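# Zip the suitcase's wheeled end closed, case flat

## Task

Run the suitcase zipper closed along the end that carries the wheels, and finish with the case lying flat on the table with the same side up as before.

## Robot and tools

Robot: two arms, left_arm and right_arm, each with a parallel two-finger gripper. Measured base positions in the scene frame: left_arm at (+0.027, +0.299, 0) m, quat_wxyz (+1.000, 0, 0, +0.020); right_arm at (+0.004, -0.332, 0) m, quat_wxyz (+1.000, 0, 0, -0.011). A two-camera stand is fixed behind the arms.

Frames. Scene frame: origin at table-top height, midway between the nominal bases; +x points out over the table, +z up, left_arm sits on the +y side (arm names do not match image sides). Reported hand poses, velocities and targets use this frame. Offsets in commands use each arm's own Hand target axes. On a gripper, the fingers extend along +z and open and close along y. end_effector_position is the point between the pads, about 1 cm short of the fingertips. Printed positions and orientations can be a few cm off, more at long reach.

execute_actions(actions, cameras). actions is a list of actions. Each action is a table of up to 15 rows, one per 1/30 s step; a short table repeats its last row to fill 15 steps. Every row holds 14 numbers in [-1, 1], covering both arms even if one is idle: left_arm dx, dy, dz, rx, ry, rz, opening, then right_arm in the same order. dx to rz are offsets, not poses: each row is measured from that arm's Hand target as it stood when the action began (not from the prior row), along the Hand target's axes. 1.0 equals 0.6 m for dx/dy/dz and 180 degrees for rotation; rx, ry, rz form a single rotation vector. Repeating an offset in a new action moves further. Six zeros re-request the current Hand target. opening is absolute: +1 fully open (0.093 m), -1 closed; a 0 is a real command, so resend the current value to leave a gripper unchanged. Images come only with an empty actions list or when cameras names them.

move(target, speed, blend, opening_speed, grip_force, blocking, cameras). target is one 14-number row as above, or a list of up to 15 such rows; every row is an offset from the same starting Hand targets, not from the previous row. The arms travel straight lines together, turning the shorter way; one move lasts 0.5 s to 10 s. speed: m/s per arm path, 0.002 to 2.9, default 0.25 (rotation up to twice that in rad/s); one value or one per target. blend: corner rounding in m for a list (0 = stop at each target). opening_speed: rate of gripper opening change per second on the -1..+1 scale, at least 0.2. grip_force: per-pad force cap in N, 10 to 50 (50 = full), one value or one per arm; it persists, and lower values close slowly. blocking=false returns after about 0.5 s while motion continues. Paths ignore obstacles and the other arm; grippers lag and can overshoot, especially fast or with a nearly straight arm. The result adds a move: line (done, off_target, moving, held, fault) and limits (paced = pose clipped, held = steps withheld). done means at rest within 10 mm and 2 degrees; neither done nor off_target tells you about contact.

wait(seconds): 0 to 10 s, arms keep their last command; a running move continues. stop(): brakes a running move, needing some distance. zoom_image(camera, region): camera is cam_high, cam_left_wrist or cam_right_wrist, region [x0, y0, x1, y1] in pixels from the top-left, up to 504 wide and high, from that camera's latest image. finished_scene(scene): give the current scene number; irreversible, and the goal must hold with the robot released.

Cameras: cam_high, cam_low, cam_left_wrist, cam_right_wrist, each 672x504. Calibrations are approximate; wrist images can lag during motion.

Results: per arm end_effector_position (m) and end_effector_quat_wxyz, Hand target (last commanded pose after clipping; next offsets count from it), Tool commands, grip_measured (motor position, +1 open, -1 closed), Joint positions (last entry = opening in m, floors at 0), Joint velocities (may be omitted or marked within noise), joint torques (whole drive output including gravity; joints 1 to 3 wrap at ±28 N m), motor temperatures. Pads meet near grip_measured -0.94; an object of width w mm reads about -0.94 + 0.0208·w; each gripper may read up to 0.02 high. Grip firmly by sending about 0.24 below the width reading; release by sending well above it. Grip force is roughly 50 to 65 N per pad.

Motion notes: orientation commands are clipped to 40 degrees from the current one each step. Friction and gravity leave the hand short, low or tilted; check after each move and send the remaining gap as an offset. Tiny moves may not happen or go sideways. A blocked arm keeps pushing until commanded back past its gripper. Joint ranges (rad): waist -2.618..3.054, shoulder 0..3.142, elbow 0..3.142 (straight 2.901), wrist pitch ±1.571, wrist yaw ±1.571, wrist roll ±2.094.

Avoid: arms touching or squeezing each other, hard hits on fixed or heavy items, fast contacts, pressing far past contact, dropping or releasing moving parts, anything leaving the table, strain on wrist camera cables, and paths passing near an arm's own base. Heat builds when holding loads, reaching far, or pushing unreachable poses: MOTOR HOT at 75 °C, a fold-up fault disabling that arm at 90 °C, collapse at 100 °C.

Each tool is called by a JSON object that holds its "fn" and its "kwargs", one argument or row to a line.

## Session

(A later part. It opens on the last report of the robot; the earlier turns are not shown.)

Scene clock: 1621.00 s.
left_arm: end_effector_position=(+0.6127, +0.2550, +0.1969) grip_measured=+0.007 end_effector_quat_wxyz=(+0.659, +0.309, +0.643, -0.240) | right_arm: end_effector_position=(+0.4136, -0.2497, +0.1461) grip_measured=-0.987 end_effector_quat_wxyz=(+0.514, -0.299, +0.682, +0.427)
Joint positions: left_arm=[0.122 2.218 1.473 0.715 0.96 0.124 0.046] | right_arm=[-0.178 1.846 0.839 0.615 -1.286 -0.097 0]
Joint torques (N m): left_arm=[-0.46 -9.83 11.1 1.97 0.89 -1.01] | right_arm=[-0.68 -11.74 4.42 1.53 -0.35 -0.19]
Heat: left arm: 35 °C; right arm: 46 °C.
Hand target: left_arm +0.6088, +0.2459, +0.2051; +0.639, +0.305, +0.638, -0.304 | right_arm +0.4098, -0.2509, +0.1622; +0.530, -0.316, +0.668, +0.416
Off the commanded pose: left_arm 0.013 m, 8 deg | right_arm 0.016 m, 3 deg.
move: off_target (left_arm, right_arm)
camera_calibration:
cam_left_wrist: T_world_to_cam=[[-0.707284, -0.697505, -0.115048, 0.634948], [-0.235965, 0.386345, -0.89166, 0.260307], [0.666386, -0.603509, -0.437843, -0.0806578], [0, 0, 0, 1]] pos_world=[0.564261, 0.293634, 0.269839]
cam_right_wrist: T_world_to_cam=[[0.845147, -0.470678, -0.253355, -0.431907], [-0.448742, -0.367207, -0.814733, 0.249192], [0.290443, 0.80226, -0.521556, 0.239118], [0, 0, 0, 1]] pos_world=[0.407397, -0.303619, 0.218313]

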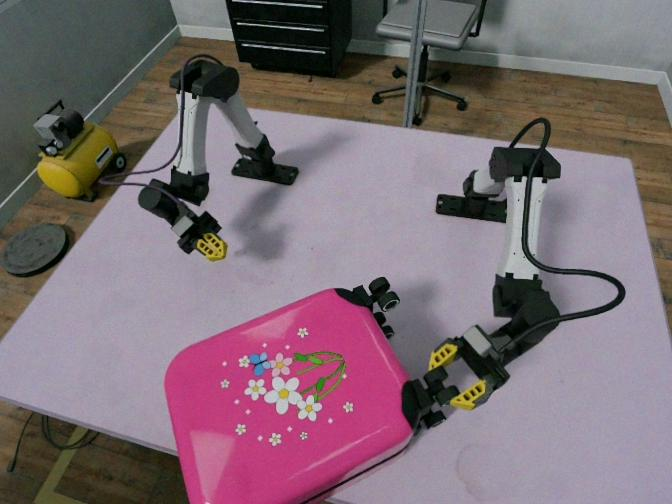

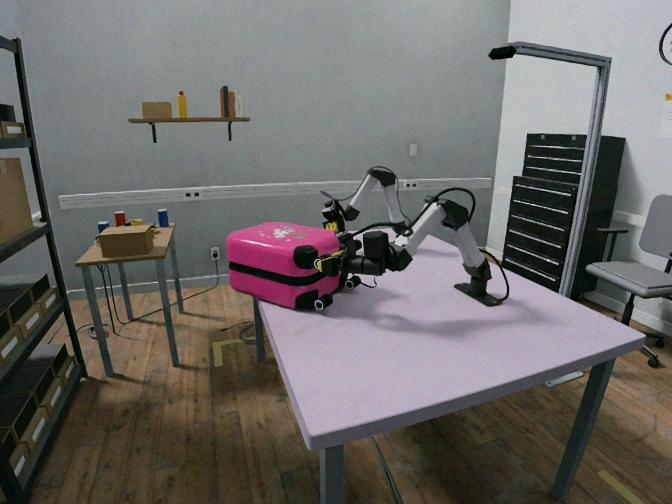

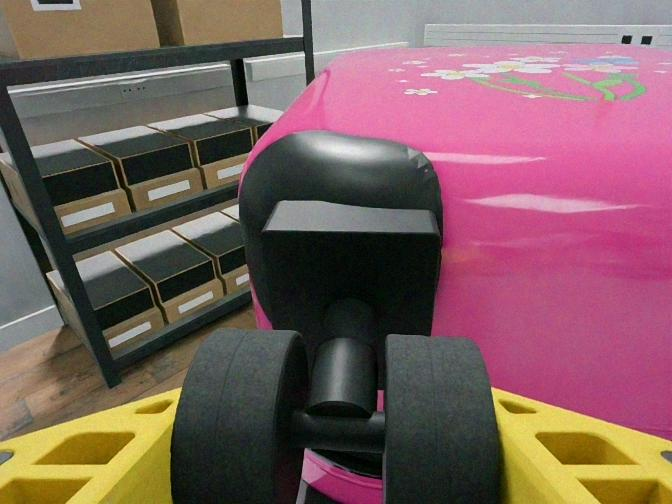

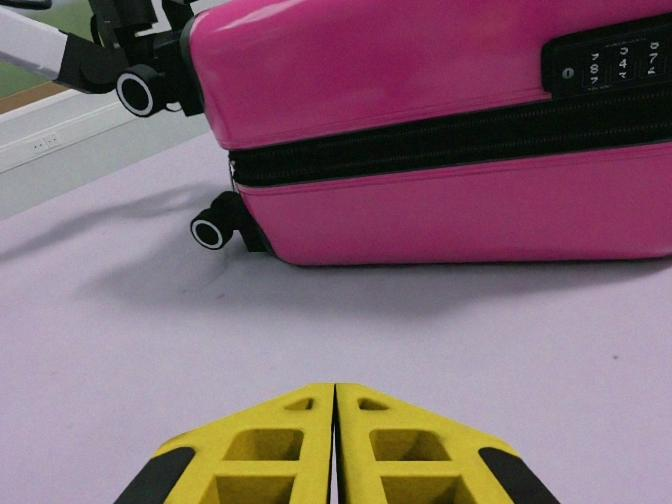

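{"fn": "move", "kwargs": {
  "target": [0,-0.18,-0.15,0,0,0,-0.35,0,0,0,0,0,0,-0.45],
  "speed": 0.1,
  "cameras": ["cam_high","cam_low","cam_right_wrist"]
}}

Scene clock: 1628.57 s.
left_arm: end_effector_position=(+0.4952, +0.2700, +0.1950) grip_measured=+0.007 end_effector_quat_wxyz=(+0.665, +0.288, +0.653, -0.219) | right_arm: end_effector_position=(+0.4136, -0.2497, +0.1460) grip_measured=-0.453 end_effector_quat_wxyz=(+0.513, -0.298, +0.682, +0.427)
Joint positions: left_arm=[0.2 1.839 0.875 0.93 0.973 0.125 0.046] | right_arm=[-0.178 1.846 0.839 0.615 -1.286 -0.097 0.023]
Joint torques (N m): left_arm=[-0.87 -11.17 4.57 2.03 1.39 -0.98] | right_arm=[-0.59 -11.77 4.36 1.54 -0.37 -0.17]
Heat: left arm: 35 °C; right arm: 45 °C.
Hand target: left_arm +0.4682, +0.2478, +0.2050; +0.639, +0.305, +0.638, -0.304 | right_arm +0.4098, -0.2509, +0.1621; +0.530, -0.316, +0.668, +0.416
Off the commanded pose: left_arm 0.036 m, 11 deg | right_arm 0.017 m, 3 deg.
move: off_target (left_arm, right_arm)
camera_calibration:
cam_right_wrist: T_world_to_cam=[[0.845064, -0.470623, -0.253733, -0.431858], [-0.449033, -0.367099, -0.814621, 0.249363], [0.290234, 0.802342, -0.521547, 0.239197], [0, 0, 0, 1]] pos_world=[0.407497, -0.303619, 0.218312]
Images, in order (width x height): cam_high 672x504, cam_low 672x504, cam_right_wrist 672x504.

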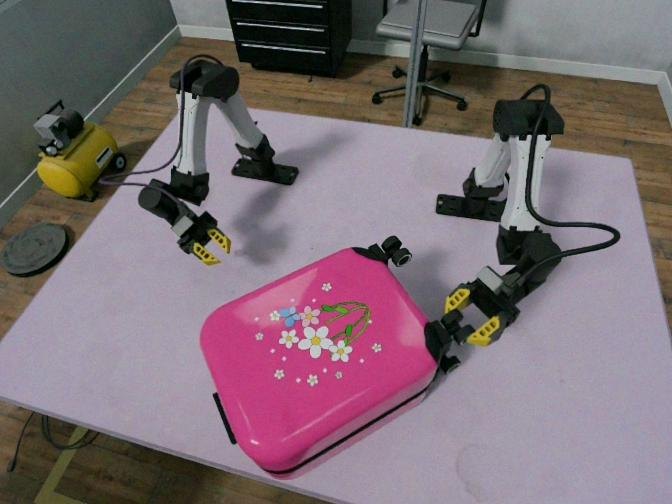

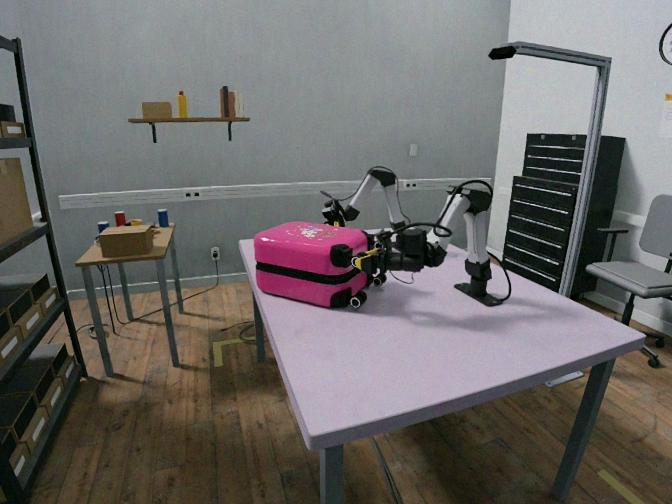

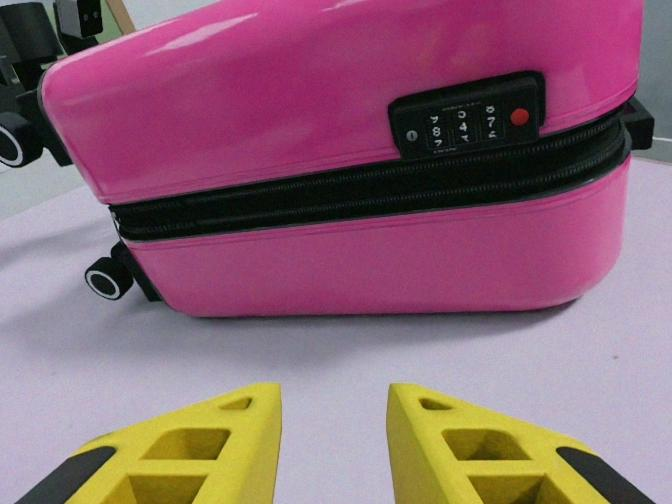

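{"fn": "move", "kwargs": {
  "target": [0,0,0,0,0,0,-0.35,0.095,0.338,0.295,0.265,-0.0576,-0.0545,-0.45],
  "speed": 0.2,
  "cameras": ["cam_right_wrist"]
}}

{"fn": "zoom_image", "kwargs": {
  "camera": "cam_right_wrist",
  "region": [200, 200, 470, 430]
}}

Scene clock: 1649.67 s.
left_arm: end_effector_position=(+0.4952, +0.2700, +0.1950) grip_measured=+0.007 end_effector_quat_wxyz=(+0.665, +0.288, +0.653, -0.219) | right_arm: end_effector_position=(+0.2960, -0.0043, +0.1206) grip_measured=-0.453 end_effector_quat_wxyz=(+0.685, -0.117, +0.715, +0.077)
Joint positions: left_arm=[0.2 1.839 0.875 0.93 0.973 0.125 0.046] | right_arm=[1.16 1.957 0.63 1.251 0.863 0.007 0.023]
Joint torques (N m): left_arm=[-0.87 -10.88 4.68 2.03 1.39 -0.95] | right_arm=[-0.14 -6.56 5.96 2.23 0.15 0.01]
Motor temperatures (°C): left_arm=[20 40 32 34 21 20 23] | right_arm=[18 43 31 44 17 19 20]
Heat: left arm: 40 °C; right arm: 44 °C.
Hand target: left_arm +0.4682, +0.2478, +0.2050; +0.639, +0.305, +0.638, -0.304 | right_arm +0.2998, +0.0000, +0.1352; +0.701, -0.092, +0.701, +0.092
Off the commanded pose: left_arm 0.036 m, 11 deg | right_arm 0.016 m, 4 deg.
move: off_target (left_arm, right_arm)
camera_calibration:
cam_right_wrist: T_world_to_cam=[[0.258426, -0.963261, 0.0731026, -0.0911993], [-0.448894, -0.186748, -0.873853, 0.273765], [0.855401, 0.193011, -0.480663, -0.111655], [0, 0, 0, 1]] pos_world=[0.241969, -0.0151733, 0.192229]
Images, in order (width x height): cam_right_wrist 672x504.

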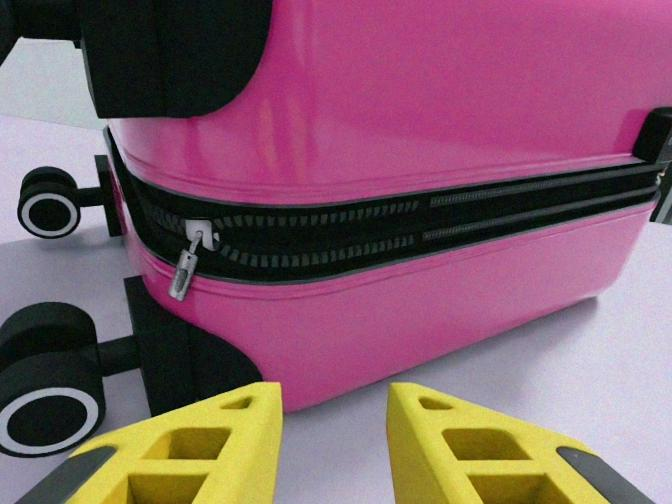

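Scaled by 1.867 from the camera's 672x504 image, which has a finer 960x720 frame.

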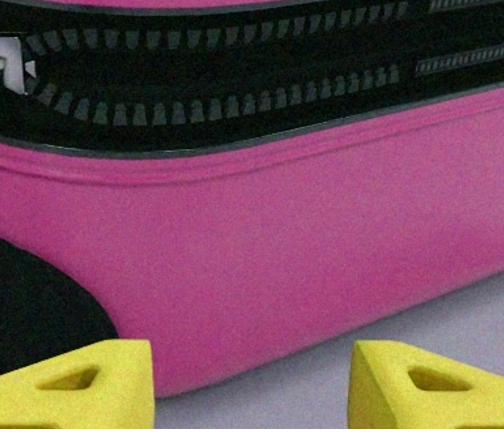

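{"fn": "move", "kwargs": {
  "target": [
    [0,0,0,0,0,0,-0.35,0.018,0.085,0.04,0.055,0,0,-0.45],
    [0,0,0,0,0,0,-0.35,0.018,0.085,0.118,0.055,0,0,-0.45]
  ],
  "speed": 0.12,
  "cameras": ["cam_right_wrist"]
}}

{"fn": "zoom_image", "kwargs": {
  "camera": "cam_right_wrist",
  "region": [200, 230, 470, 460]
}}

Scene clock: 1660.73 s.
left_arm: end_effector_position=(+0.4952, +0.2700, +0.1950) grip_measured=+0.007 end_effector_quat_wxyz=(+0.665, +0.288, +0.653, -0.219) | right_arm: end_effector_position=(+0.3524, +0.0603, +0.1176) grip_measured=-0.453 end_effector_quat_wxyz=(+0.701, -0.039, +0.712, +0.017)
Joint positions: left_arm=[0.2 1.839 0.875 0.93 0.973 0.125 0.046] | right_arm=[1.147 2.252 1.125 1.094 1.046 -0.002 0.023]
Joint torques (N m): left_arm=[-0.79 -11.04 4.6 2.01 1.36 -0.96] | right_arm=[-0.09 -9.61 6.86 1.7 -0.11 0.02]
Heat: left arm: 42 °C; right arm: 45 °C.
Hand target: left_arm +0.4682, +0.2478, +0.2050; +0.639, +0.305, +0.638, -0.304 | right_arm +0.3551, +0.0674, +0.1242; +0.706, -0.031, +0.707, +0.031
Off the commanded pose: left_arm 0.036 m, 11 deg | right_arm 0.010 m, 2 deg.
move: off_target (left_arm)
camera_calibration:
cam_right_wrist: T_world_to_cam=[[0.0644247, -0.996517, 0.052945, 0.0292986], [-0.449139, -0.0763329, -0.890195, 0.303806], [0.891136, 0.0335709, -0.452492, -0.180102], [0, 0, 0, 1]] pos_world=[0.295059, 0.0584331, 0.1874]
Images, in order (width x height): cam_right_wrist 672x504.

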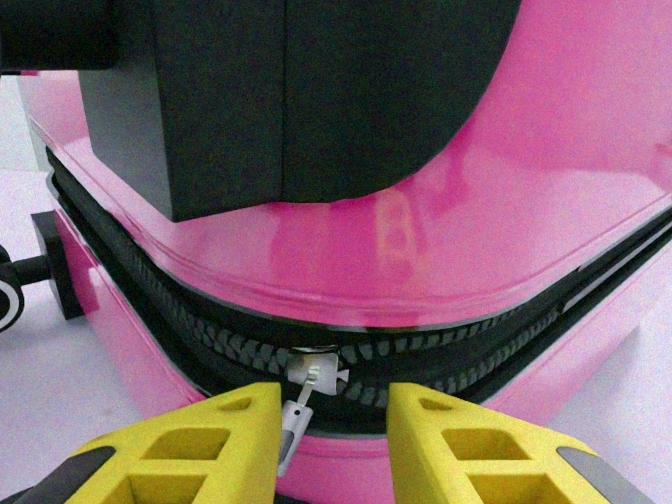

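Scaled by 1.867 from the camera's 672x504 image, which has a finer 960x720 frame.

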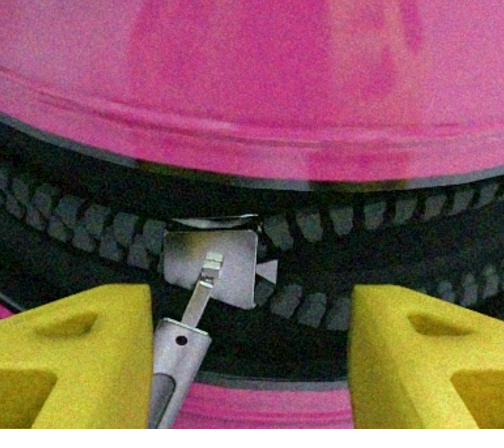

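{"fn": "move", "kwargs": {
  "target": [
    [0,0,0,0,0,0,-0.35,0.004,0.0,-0.03,0,0,0,-0.45],
    [0,0,0,0,0,0,-0.35,0.006,0.016,-0.02,0,0,0.08,-0.45],
    [0,0,0,0,0,0,-0.35,0.006,0.016,0.014,0,0,0.08,-0.45]
  ],
  "speed": 0.08,
  "cameras": ["cam_right_wrist"]
}}

{"fn": "zoom_image", "kwargs": {
  "camera": "cam_right_wrist",
  "region": [200, 230, 470, 460]
}}

Scene clock: 1670.50 s.
left_arm: end_effector_position=(+0.4952, +0.2700, +0.1950) grip_measured=+0.007 end_effector_quat_wxyz=(+0.665, +0.288, +0.653, -0.219) | right_arm: end_effector_position=(+0.3575, +0.0726, +0.1162) grip_measured=-0.453 end_effector_quat_wxyz=(+0.695, +0.045, +0.710, +0.102)
Joint positions: left_arm=[0.2 1.839 0.875 0.93 0.973 0.125 0.046] | right_arm=[1.148 2.292 1.189 1.079 1.045 0.229 0.023]
Joint torques (N m): left_arm=[-0.92 -11.06 4.6 2.05 1.41 -0.94] | right_arm=[-0.7 -9.85 6.91 1.7 -0.13 0.21]
Heat: left arm: 43 °C; right arm: 44 °C.
Hand target: left_arm +0.4682, +0.2478, +0.2049; +0.639, +0.305, +0.638, -0.304 | right_arm +0.3626, +0.0778, +0.1207; +0.697, +0.058, +0.705, +0.119
Off the commanded pose: left_arm 0.036 m, 11 deg | right_arm 0.009 m, 3 deg.
move: off_target (left_arm, right_arm)
camera_calibration:
cam_right_wrist: T_world_to_cam=[[0.0630509, -0.9807, -0.185072, 0.0683189], [-0.461967, 0.135699, -0.876454, 0.293452], [0.884653, 0.140759, -0.444495, -0.192035], [0, 0, 0, 1]] pos_world=[0.301142, 0.0542098, 0.184483]
Images, in order (width x height): cam_right_wrist 672x504.

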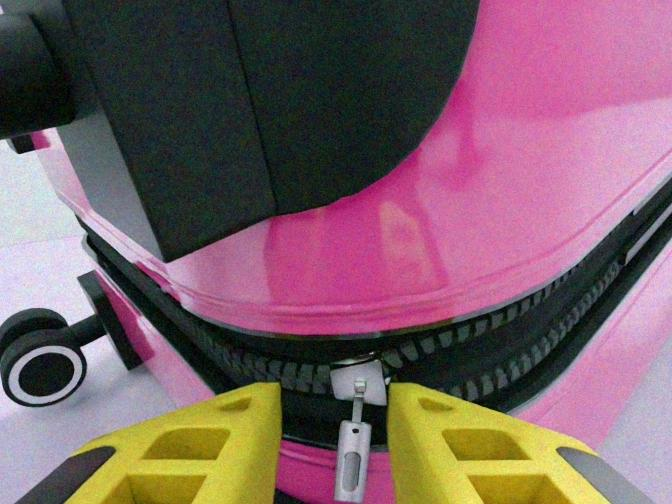

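Scaled by 1.867 from the camera's 672x504 image, which has a finer 960x720 frame.

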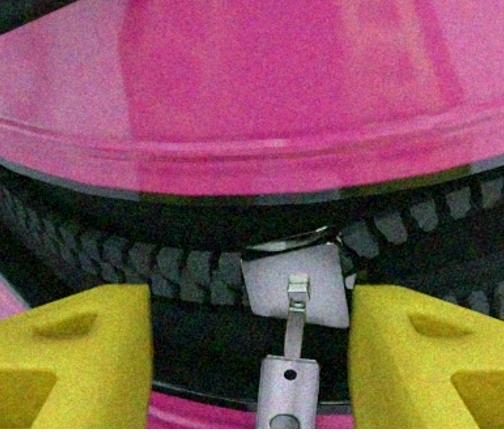

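Tab nicely straddled, and deep. Shift right 3 mm, deeper, close.

{"fn": "move", "kwargs": {
  "target": [
    [0,0,0,0,0,0,-0.35,0.003,-0.007,0.012,0,0,0,-0.45],
    [0,0,0,0,0,0,-0.35,0.003,-0.007,0.012,0,0,0,-1]
  ],
  "speed": 0.08,
  "cameras": ["cam_right_wrist"]
}}

{"fn": "zoom_image", "kwargs": {
  "camera": "cam_right_wrist",
  "region": [200, 230, 470, 460]
}}

Scene clock: 1675.63 s.
left_arm: end_effector_position=(+0.4952, +0.2701, +0.1951) grip_measured=+0.007 end_effector_quat_wxyz=(+0.665, +0.288, +0.653, -0.219) | right_arm: end_effector_position=(+0.3601, +0.0696, +0.1144) grip_measured=-0.976 end_effector_quat_wxyz=(+0.696, +0.048, +0.710, +0.097)
Joint positions: left_arm=[0.2 1.839 0.875 0.93 0.973 0.125 0.046] | right_arm=[1.142 2.296 1.189 1.08 1.049 0.23 0]
Joint torques (N m): left_arm=[-0.83 -11.02 4.66 2.03 1.35 -0.96] | right_arm=[-1.77 -9.39 7.05 1.73 -0.35 0.2]
Motor temperatures (°C): left_arm=[20 43 31 34 22 20 23] | right_arm=[18 38 32 45 17 19 20]
Heat: left arm: 43 °C; right arm: 45 °C.
Hand target: left_arm +0.4682, +0.2479, +0.2050; +0.639, +0.305, +0.638, -0.304 | right_arm +0.3702, +0.0747, +0.1179; +0.697, +0.058, +0.705, +0.119
Off the commanded pose: left_arm 0.036 m, 11 deg | right_arm 0.012 m, 3 deg.
move: off_target (left_arm, right_arm); target 2's new opening was sent with right_arm's hand 0.011 m and 3 deg from that target
camera_calibration:
cam_right_wrist: T_world_to_cam=[[0.0523029, -0.981702, -0.183102, 0.0686088], [-0.461663, 0.138814, -0.876127, 0.293147], [0.885512, 0.130355, -0.445955, -0.194228], [0, 0, 0, 1]] pos_world=[0.303738, 0.051979, 0.18278]
Images, in order (width x height): cam_right_wrist 672x504.

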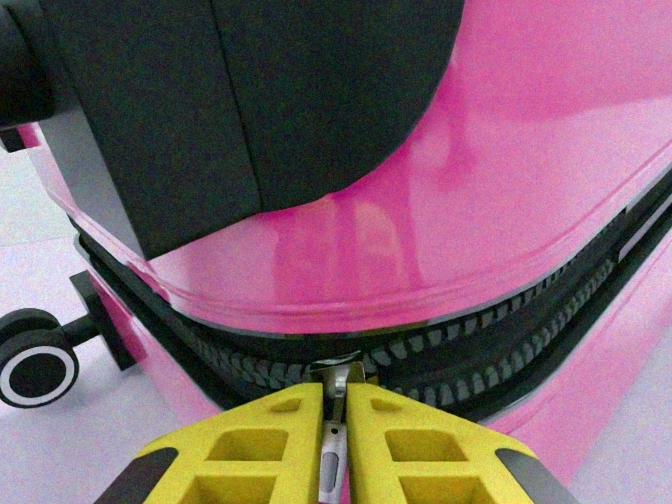

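Scaled by 1.867 from the camera's 672x504 image, which has a finer 960x720 frame.

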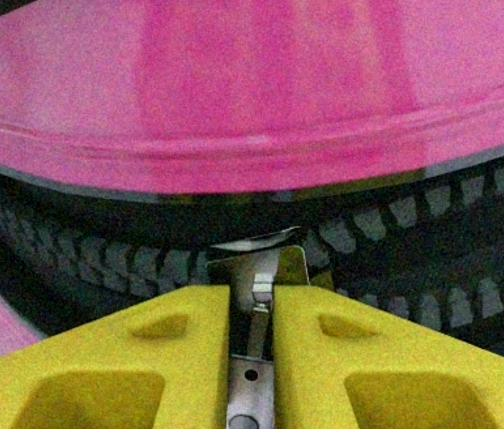

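{"fn": "move", "kwargs": {
  "target": [
    [0,0,0,0,0,0,-0.35,0,0,-0.033,0,0,0,-1],
    [0,0,0,0,0,0,-0.35,-0.024,-0.063,-0.03,-0.04,0,0,-1]
  ],
  "speed": 0.05,
  "cameras": ["cam_right_wrist"]
}}

{"fn": "zoom_image", "kwargs": {
  "camera": "cam_right_wrist",
  "region": [200, 230, 470, 460]
}}

Scene clock: 1687.50 s.
left_arm: end_effector_position=(+0.4912, +0.2674, +0.1947) grip_measured=+0.007 end_effector_quat_wxyz=(+0.663, +0.295, +0.650, -0.226) | right_arm: end_effector_position=(+0.3493, +0.0544, +0.1130) grip_measured=-0.977 end_effector_quat_wxyz=(+0.690, -0.016, +0.699, +0.187)
Joint positions: left_arm=[0.201 1.835 0.868 0.932 0.996 0.127 0.046] | right_arm=[1.094 2.226 0.958 1.299 0.785 0.219 0]
Joint torques (N m): left_arm=[-1.07 -10.74 4.96 2 1.19 -1.02] | right_arm=[-1.74 -12.82 2.17 1.82 0.6 -0.05]
Heat: left arm: 45 °C; right arm: 45 °C.
Hand target: left_arm +0.4682, +0.2479, +0.2049; +0.639, +0.305, +0.638, -0.304 | right_arm +0.3558, +0.0331, +0.1224; +0.699, +0.014, +0.696, +0.163
Off the commanded pose: left_arm 0.032 m, 10 deg | right_arm 0.024 m, 5 deg.
move: off_target (left_arm, right_arm)
camera_calibration:
cam_right_wrist: T_world_to_cam=[[0.266782, -0.938755, -0.218096, -0.0193258], [-0.459193, 0.0751455, -0.885152, 0.292653], [0.84733, 0.336291, -0.411023, -0.185067], [0, 0, 0, 1]] pos_world=[0.296353, 0.0221024, 0.178761]
Images, in order (width x height): cam_right_wrist 672x504.

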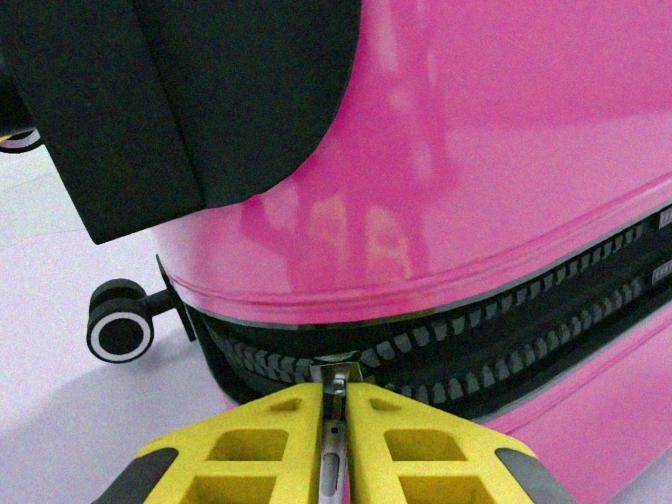

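Scaled by 1.867 from the camera's 672x504 image, which has a finer 960x720 frame.

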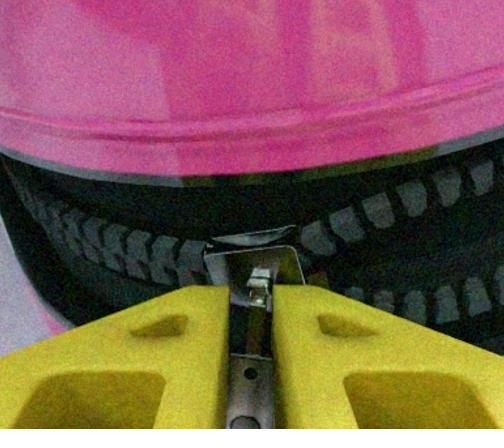

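{"fn": "move", "kwargs": {
  "target": [
    [0,0,0,0,0,0,-0.35,-0.016,-0.066,-0.005,-0.03,0,0,-1]
  ],
  "speed": 0.05,
  "cameras": ["cam_right_wrist"]
}}

{"fn": "zoom_image", "kwargs": {
  "camera": "cam_right_wrist",
  "region": [200, 230, 470, 460]
}}

Scene clock: 1694.97 s.
left_arm: end_effector_position=(+0.4901, +0.2640, +0.1947) grip_measured=+0.007 end_effector_quat_wxyz=(+0.661, +0.299, +0.648, -0.230) | right_arm: end_effector_position=(+0.3506, +0.0214, +0.1127) grip_measured=-0.977 end_effector_quat_wxyz=(+0.683, -0.060, +0.690, +0.230)
Joint positions: left_arm=[0.196 1.835 0.868 0.932 1.003 0.128 0.046] | right_arm=[1 2.162 0.774 1.435 0.566 0.212 0]
Joint torques (N m): left_arm=[-0.59 -10.82 4.94 2 1.14 -1] | right_arm=[-2.59 -11.6 1.59 2.03 0.78 -0.08]
Heat: left arm: 47 °C; right arm: 45 °C.
Hand target: left_arm +0.4682, +0.2479, +0.2049; +0.639, +0.305, +0.638, -0.304 | right_arm +0.3613, -0.0074, +0.1219; +0.699, -0.019, +0.688, +0.196
Off the commanded pose: left_arm 0.029 m, 9 deg | right_arm 0.032 m, 6 deg.
move: off_target (left_arm, right_arm)
camera_calibration:
cam_right_wrist: T_world_to_cam=[[0.384253, -0.898088, -0.21398, -0.0932398], [-0.4494, 0.0205115, -0.893095, 0.294114], [0.806467, 0.439337, -0.395719, -0.164793], [0, 0, 0, 1]] pos_world=[0.300902, -0.0173704, 0.177508]
Images, in order (width x height): cam_right_wrist 672x504.

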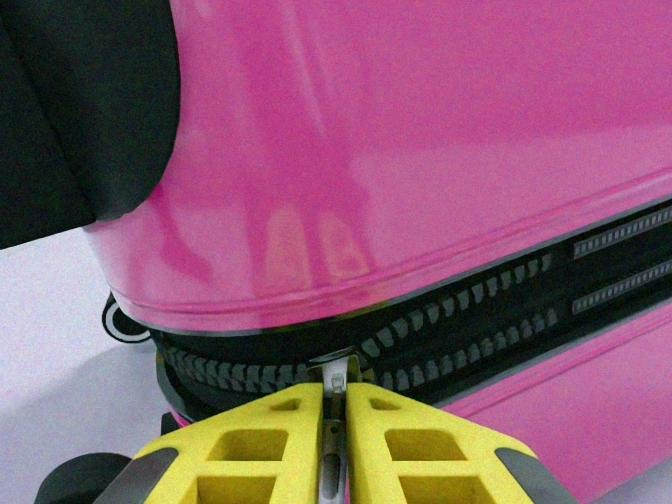

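Scaled by 1.867 from the camera's 672x504 image, which has a finer 960x720 frame.

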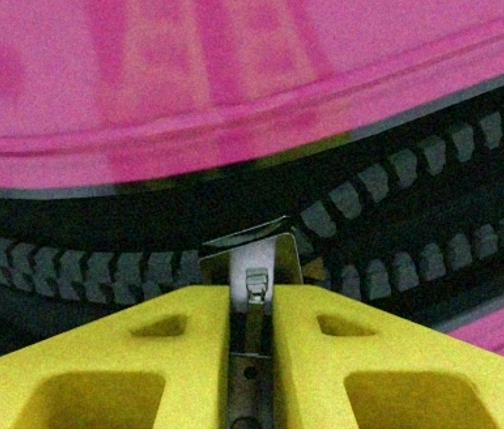

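It's zipping. Repeat.

{"fn": "move", "kwargs": {
  "target": [
    [0,0,0,0,0,0,-0.35,-0.016,-0.058,0.0,-0.02,0,0,-1]
  ],
  "speed": 0.05
}}

{"fn": "move", "kwargs": {
  "target": [
    [0,0,0,0,0,0,-0.35,-0.014,-0.05,0.01,-0.0,0,0,-1]
  ],
  "speed": 0.05,
  "cameras": ["cam_right_wrist"]
}}

{"fn": "zoom_image", "kwargs": {
  "camera": "cam_right_wrist",
  "region": [240, 230, 510, 460]
}}

Scene clock: 1701.47 s.
left_arm: end_effector_position=(+0.4890, +0.2586, +0.1948) grip_measured=+0.007 end_effector_quat_wxyz=(+0.660, +0.305, +0.645, -0.235) | right_arm: end_effector_position=(+0.3583, -0.0035, +0.1128) grip_measured=-0.977 end_effector_quat_wxyz=(+0.670, -0.099, +0.690, +0.256)
Joint positions: left_arm=[0.186 1.835 0.868 0.932 1.01 0.129 0.046] | right_arm=[0.893 2.109 0.674 1.466 0.364 0.211 0]
Joint torques (N m): left_arm=[0.08 -10.78 4.97 2 1.08 -0.98] | right_arm=[-3.58 -9.63 0.54 2.51 1.04 -0.03]
Motor temperatures (°C): left_arm=[20 48 30 34 22 20 23] | right_arm=[19 40 31 46 18 19 21]
Heat: left arm: 48 °C; right arm: 46 °C.
Hand target: left_arm +0.4682, +0.2479, +0.2049; +0.639, +0.305, +0.638, -0.304 | right_arm +0.3719, -0.0418, +0.1227; +0.698, -0.041, +0.681, +0.217
Off the commanded pose: left_arm 0.026 m, 8 deg | right_arm 0.042 m, 9 deg.
move: off_target (left_arm, right_arm)

Scene clock: 1702.60 s.
left_arm: end_effector_position=(+0.4881, +0.2564, +0.1947) grip_measured=+0.007 end_effector_quat_wxyz=(+0.659, +0.307, +0.644, -0.237) | right_arm: end_effector_position=(+0.3704, -0.0223, +0.1131) grip_measured=-0.977 end_effector_quat_wxyz=(+0.664, -0.114, +0.690, +0.265)
Joint positions: left_arm=[0.182 1.834 0.865 0.934 1.011 0.129 0.046] | right_arm=[0.807 2.086 0.642 1.467 0.241 0.211 0]
Joint torques (N m): left_arm=[0.39 -10.65 5.14 1.99 1.09 -0.97] | right_arm=[-4.66 -9.28 0.44 2.6 1.25 0.04]
Heat: left arm: 49 °C; right arm: 47 °C.
Hand target: left_arm +0.4682, +0.2479, +0.2051; +0.639, +0.305, +0.638, -0.304 | right_arm +0.3885, -0.0688, +0.1242; +0.698, -0.041, +0.681, +0.217
Off the commanded pose: left_arm 0.024 m, 8 deg | right_arm 0.051 m, 11 deg.
move: off_target (left_arm, right_arm)
camera_calibration:
cam_right_wrist: T_world_to_cam=[[0.498045, -0.845102, -0.194302, -0.183142], [-0.452316, -0.0620082, -0.8897, 0.303153], [0.739839, 0.530996, -0.413136, -0.132792], [0, 0, 0, 1]] pos_world=[0.326579, -0.0654636, 0.179269]
Images, in order (width x height): cam_right_wrist 672x504.

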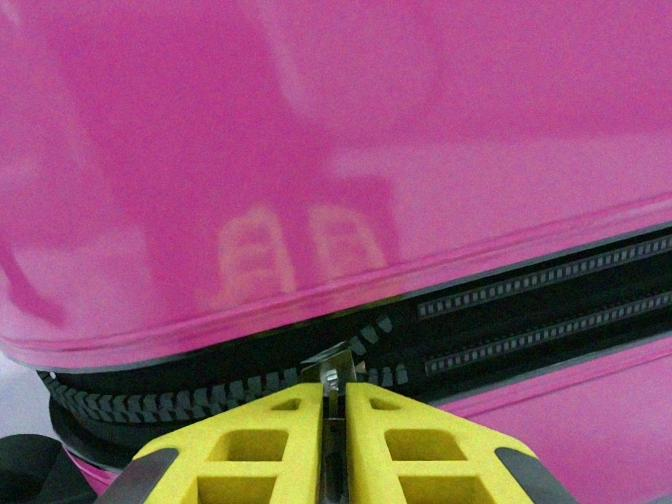

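Scaled by 1.867 from the camera's 672x504 image, which has a finer 960x720 frame.

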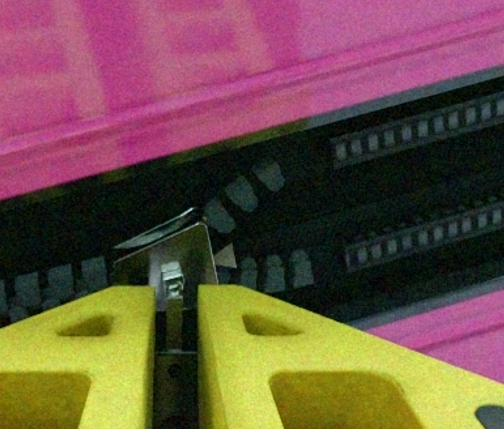

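Nearly at the end. 2 cm more.

{"fn": "move", "kwargs": {
  "target": [
    [0,0,0,0,0,0,-0.35,-0.01,-0.035,0.012,-0.0,0,0,-1]
  ],
  "speed": 0.05,
  "cameras": ["cam_right_wrist"]
}}

{"fn": "zoom_image", "kwargs": {
  "camera": "cam_right_wrist",
  "region": [240, 230, 510, 460]
}}

Scene clock: 1709.20 s.
left_arm: end_effector_position=(+0.4881, +0.2564, +0.1947) grip_measured=+0.007 end_effector_quat_wxyz=(+0.659, +0.307, +0.644, -0.237) | right_arm: end_effector_position=(+0.3757, -0.0284, +0.1133) grip_measured=-0.977 end_effector_quat_wxyz=(+0.656, -0.133, +0.687, +0.283)
Joint positions: left_arm=[0.182 1.834 0.865 0.934 1.011 0.129 0.046] | right_arm=[0.751 2.079 0.633 1.467 0.13 0.213 0]
Joint torques (N m): left_arm=[0.39 -10.5 5.04 2.02 1.05 -0.98] | right_arm=[-6.2 -9.4 0.43 2.62 1.65 0.07]
Heat: left arm: 49 °C; right arm: 49 °C.
Hand target: left_arm +0.4682, +0.2479, +0.2050; +0.639, +0.305, +0.638, -0.304 | right_arm +0.4029, -0.0868, +0.1254; +0.698, -0.041, +0.681, +0.217
Off the commanded pose: left_arm 0.024 m, 8 deg | right_arm 0.065 m, 14 deg.
move: off_target (left_arm, right_arm)
camera_calibration:
cam_right_wrist: T_world_to_cam=[[0.544418, -0.816203, -0.193447, -0.207584], [-0.448996, -0.0887583, -0.889114, 0.303252], [0.708528, 0.570907, -0.414794, -0.120311], [0, 0, 0, 1]] pos_world=[0.334416, -0.0738283, 0.179565]
Images, in order (width x height): cam_right_wrist 672x504.

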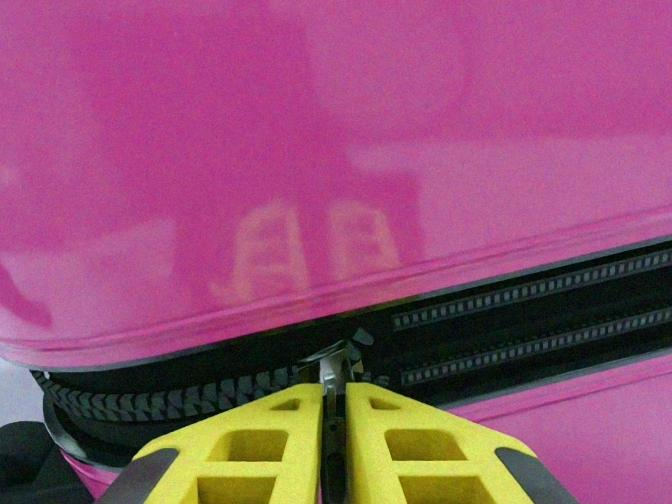

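Scaled by 1.867 from the camera's 672x504 image, which has a finer 960x720 frame.

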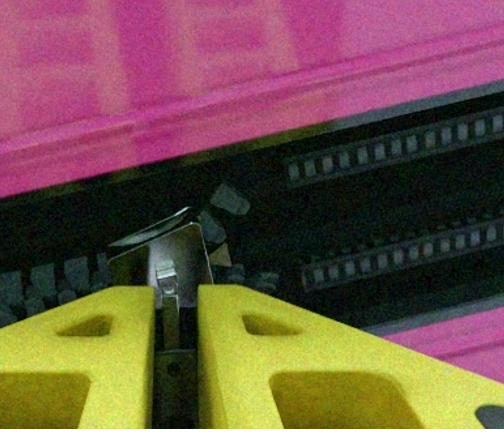

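{"fn": "move", "kwargs": {
  "target": [
    [0,0,0,0,0,0,-0.35,-0.008,-0.03,0.01,-0.03,0,0,-1]
  ],
  "speed": 0.05,
  "cameras": ["cam_right_wrist"]
}}

{"fn": "zoom_image", "kwargs": {
  "camera": "cam_right_wrist",
  "region": [240, 230, 510, 460]
}}

Scene clock: 1715.30 s.
left_arm: end_effector_position=(+0.4870, +0.2574, +0.1948) grip_measured=+0.007 end_effector_quat_wxyz=(+0.659, +0.308, +0.643, -0.239) | right_arm: end_effector_position=(+0.4141, -0.1000, +0.1031) grip_measured=-0.987 end_effector_quat_wxyz=(+0.663, -0.084, +0.707, +0.232)
Joint positions: left_arm=[0.187 1.834 0.865 0.934 1.021 0.129 0.046] | right_arm=[0.568 2.075 0.594 1.468 0.091 0.219 0]
Joint torques (N m): left_arm=[0.18 -10.78 5.16 2.02 1.01 -1.04] | right_arm=[-0.69 -7.98 3.33 2.82 -0.11 0.06]
Heat: left arm: 48 °C; right arm: 50 °C.
Hand target: left_arm +0.4682, +0.2479, +0.2050; +0.639, +0.305, +0.638, -0.304 | right_arm +0.4150, -0.1021, +0.1262; +0.695, -0.074, +0.670, +0.249
Off the commanded pose: left_arm 0.023 m, 8 deg | right_arm 0.023 m, 6 deg.
joint sent to its limit (right arm) — joint 4 (wrist pitch), upper limit. The joint targets still meet the commanded pose.
move: off_target (left_arm, right_arm)
camera_calibration:
cam_right_wrist: T_world_to_cam=[[0.415344, -0.888554, -0.194836, -0.242597], [-0.483705, -0.034336, -0.874557, 0.323313], [0.770401, 0.457485, -0.44406, -0.144826], [0, 0, 0, 1]] pos_world=[0.368724, -0.138203, 0.171178]
Images, in order (width x height): cam_right_wrist 672x504.

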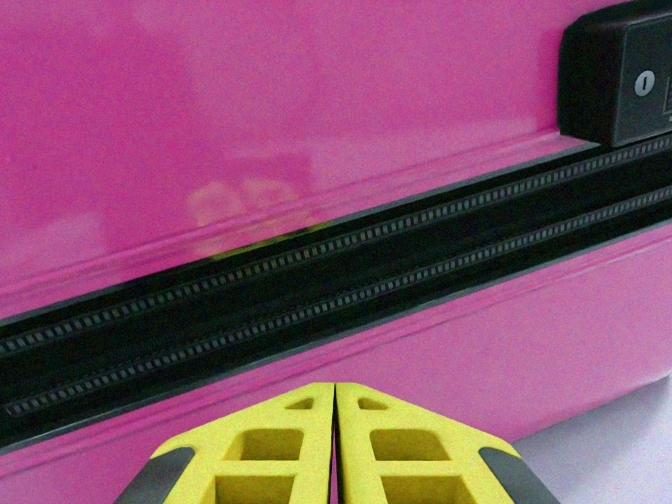

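Scaled by 1.867 from the camera's 672x504 image, which has a finer 960x720 frame.

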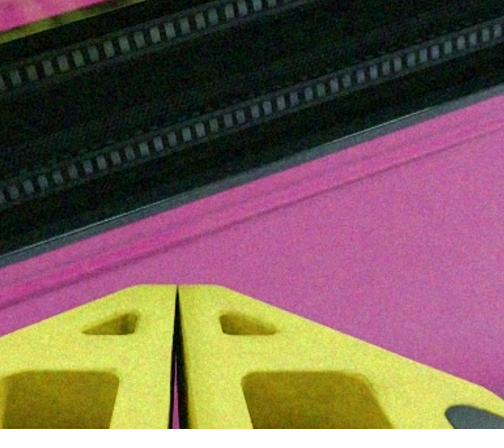

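{"fn": "move", "kwargs": {
  "target": [
    [0,0,0,0,0,0,-0.35,-0.01,0.06,-0.16,0,0,0,-1]
  ],
  "speed": 0.15,
  "cameras": ["cam_right_wrist"]
}}

{"fn": "zoom_image", "kwargs": {
  "camera": "cam_right_wrist",
  "region": [50, 200, 400, 460]
}}

Scene clock: 1720.70 s.
left_arm: end_effector_position=(+0.4870, +0.2574, +0.1948) grip_measured=+0.007 end_effector_quat_wxyz=(+0.659, +0.308, +0.643, -0.239) | right_arm: end_effector_position=(+0.3139, -0.1140, +0.0996) grip_measured=-0.987 end_effector_quat_wxyz=(+0.634, -0.097, +0.736, +0.217)
Joint positions: left_arm=[0.187 1.834 0.865 0.934 1.021 0.129 0.046] | right_arm=[0.752 1.809 0.234 1.468 0.269 0.227 0]
Joint torques (N m): left_arm=[0.16 -10.58 5.15 2 0.99 -1.04] | right_arm=[0.53 -7.95 2.39 2.82 0.12 0.04]
Motor temperatures (°C): left_arm=[20 49 30 34 22 21 23] | right_arm=[19 38 30 52 19 19 21]
Heat: left arm: 49 °C; right arm: 52 °C.
Hand target: left_arm +0.4682, +0.2479, +0.2050; +0.639, +0.305, +0.638, -0.304 | right_arm +0.3132, -0.1143, +0.1317; +0.695, -0.074, +0.670, +0.249
Off the commanded pose: left_arm 0.023 m, 8 deg | right_arm 0.032 m, 11 deg.
joint sent to its limit (right arm) — joint 4 (wrist pitch), upper limit. The joint targets are off in orientation, not in position.
move: off_target (left_arm, right_arm)
camera_calibration:
cam_right_wrist: T_world_to_cam=[[0.407086, -0.896739, -0.173611, -0.214487], [-0.545426, -0.0861936, -0.833715, 0.280757], [0.73266, 0.434086, -0.524193, -0.0455539], [0, 0, 0, 1]] pos_world=[0.273822, -0.148365, 0.172955]
Images, in order (width x height): cam_right_wrist 672x504.

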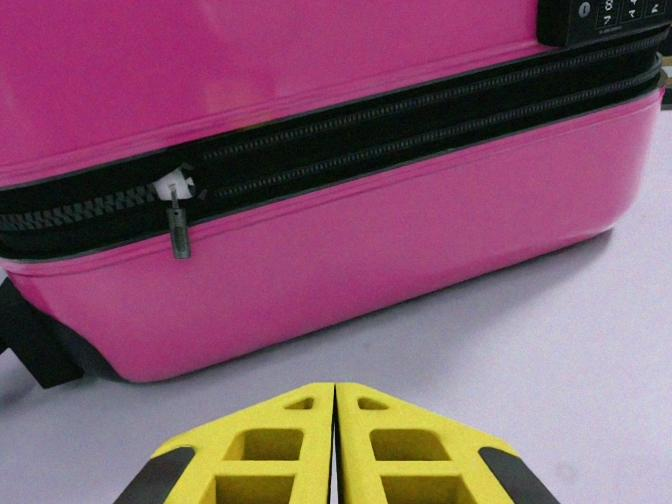

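Scaled by 1.440 from the camera's 672x504 image, which has a finer 960x720 frame.

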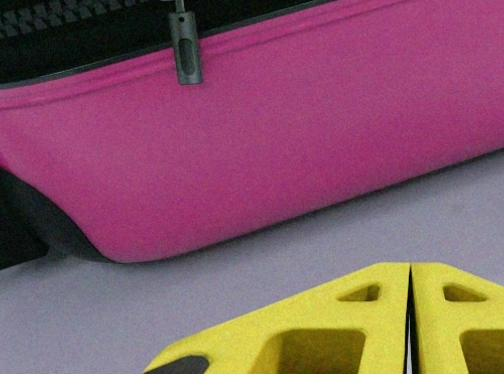

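{"fn": "zoom_image", "kwargs": {
  "camera": "cam_right_wrist",
  "region": [100, 130, 260, 280]
}}

Scaled by 3.150 from the camera's 672x504 image, which has a finer 960x720 frame.

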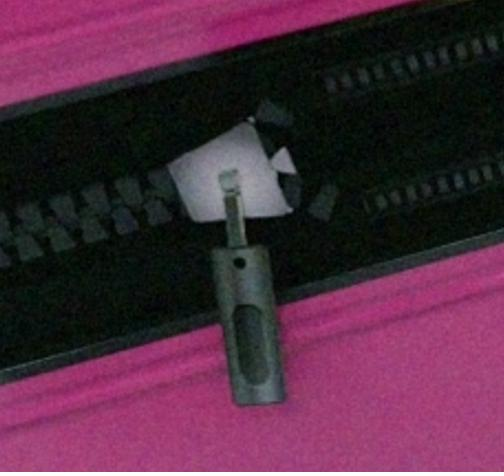

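{"fn": "move", "kwargs": {
  "target": [
    [0,0,0,0,0,0,0.6,0,0,-0.1,0,0,0,-1],
    [0,0,-0.22,0,0,0,0.6,0,0,-0.1,0,0,0,-1]
  ],
  "speed": 0.12,
  "cameras": ["cam_high","cam_left_wrist"]
}}

Scene clock: 1730.80 s.
left_arm: end_effector_position=(+0.3925, +0.3546, +0.1998) grip_measured=+0.599 end_effector_quat_wxyz=(+0.634, +0.288, +0.647, -0.311) | right_arm: end_effector_position=(+0.2596, -0.1406, +0.0990) grip_measured=-0.987 end_effector_quat_wxyz=(+0.627, -0.101, +0.744, +0.209)
Joint positions: left_arm=[0.584 1.714 0.727 0.946 1.498 0.004 0.074] | right_arm=[0.858 1.62 0.015 1.468 0.376 0.237 0]
Joint torques (N m): left_arm=[-0.29 -8.23 4.49 1.92 0.28 0.12] | right_arm=[0.5 -5.41 2.33 2.79 0.17 0.06]
Heat: left arm: 48 °C; right arm: 53 °C.
Hand target: left_arm +0.3851, +0.3504, +0.2049; +0.639, +0.305, +0.638, -0.304 | right_arm +0.2596, -0.1405, +0.1263; +0.695, -0.074, +0.670, +0.249
Off the commanded pose: left_arm 0.010 m, 2 deg | right_arm 0.027 m, 13 deg.
joint sent to its limit (right arm) — joint 4 (wrist pitch), upper limit. The joint targets are off in orientation, not in position.
move: off_target (right_arm)
camera_calibration:
cam_left_wrist: T_world_to_cam=[[-0.762348, -0.6468, 0.0217887, 0.525311], [-0.29233, 0.314125, -0.903254, 0.222456], [0.57738, -0.694964, -0.428552, 0.192927], [0, 0, 0, 1]] pos_world=[0.354109, 0.403969, 0.272168]
Images, in order (width x height): cam_high 672x504, cam_left_wrist 672x504.

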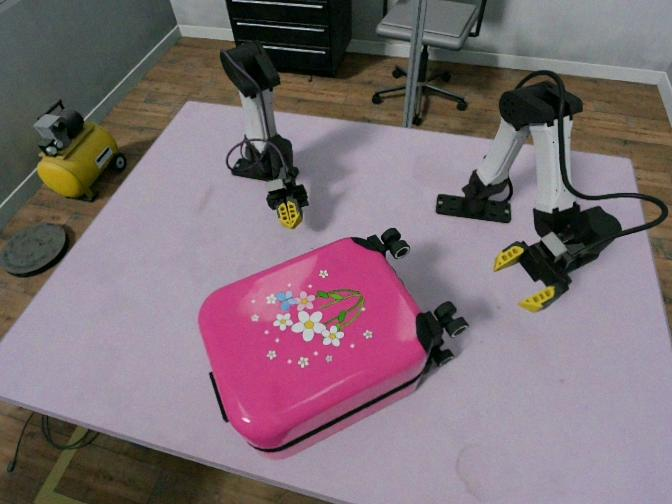

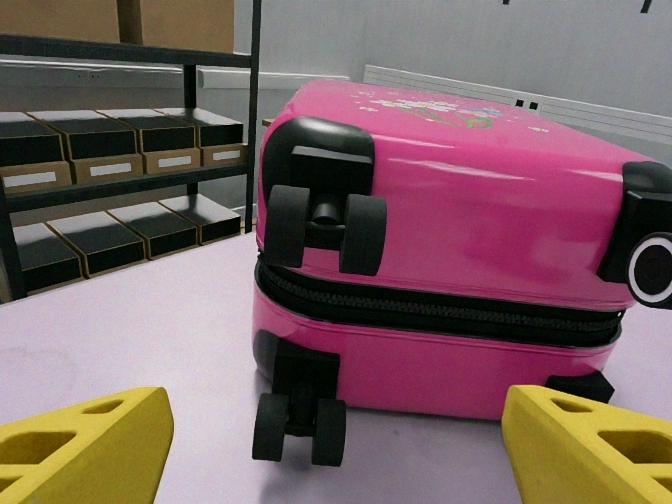

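Fully closed. Finish.

{"fn": "finished_scene", "kwargs": {
  "scene": 1
}}

The scene is finished: the task was done.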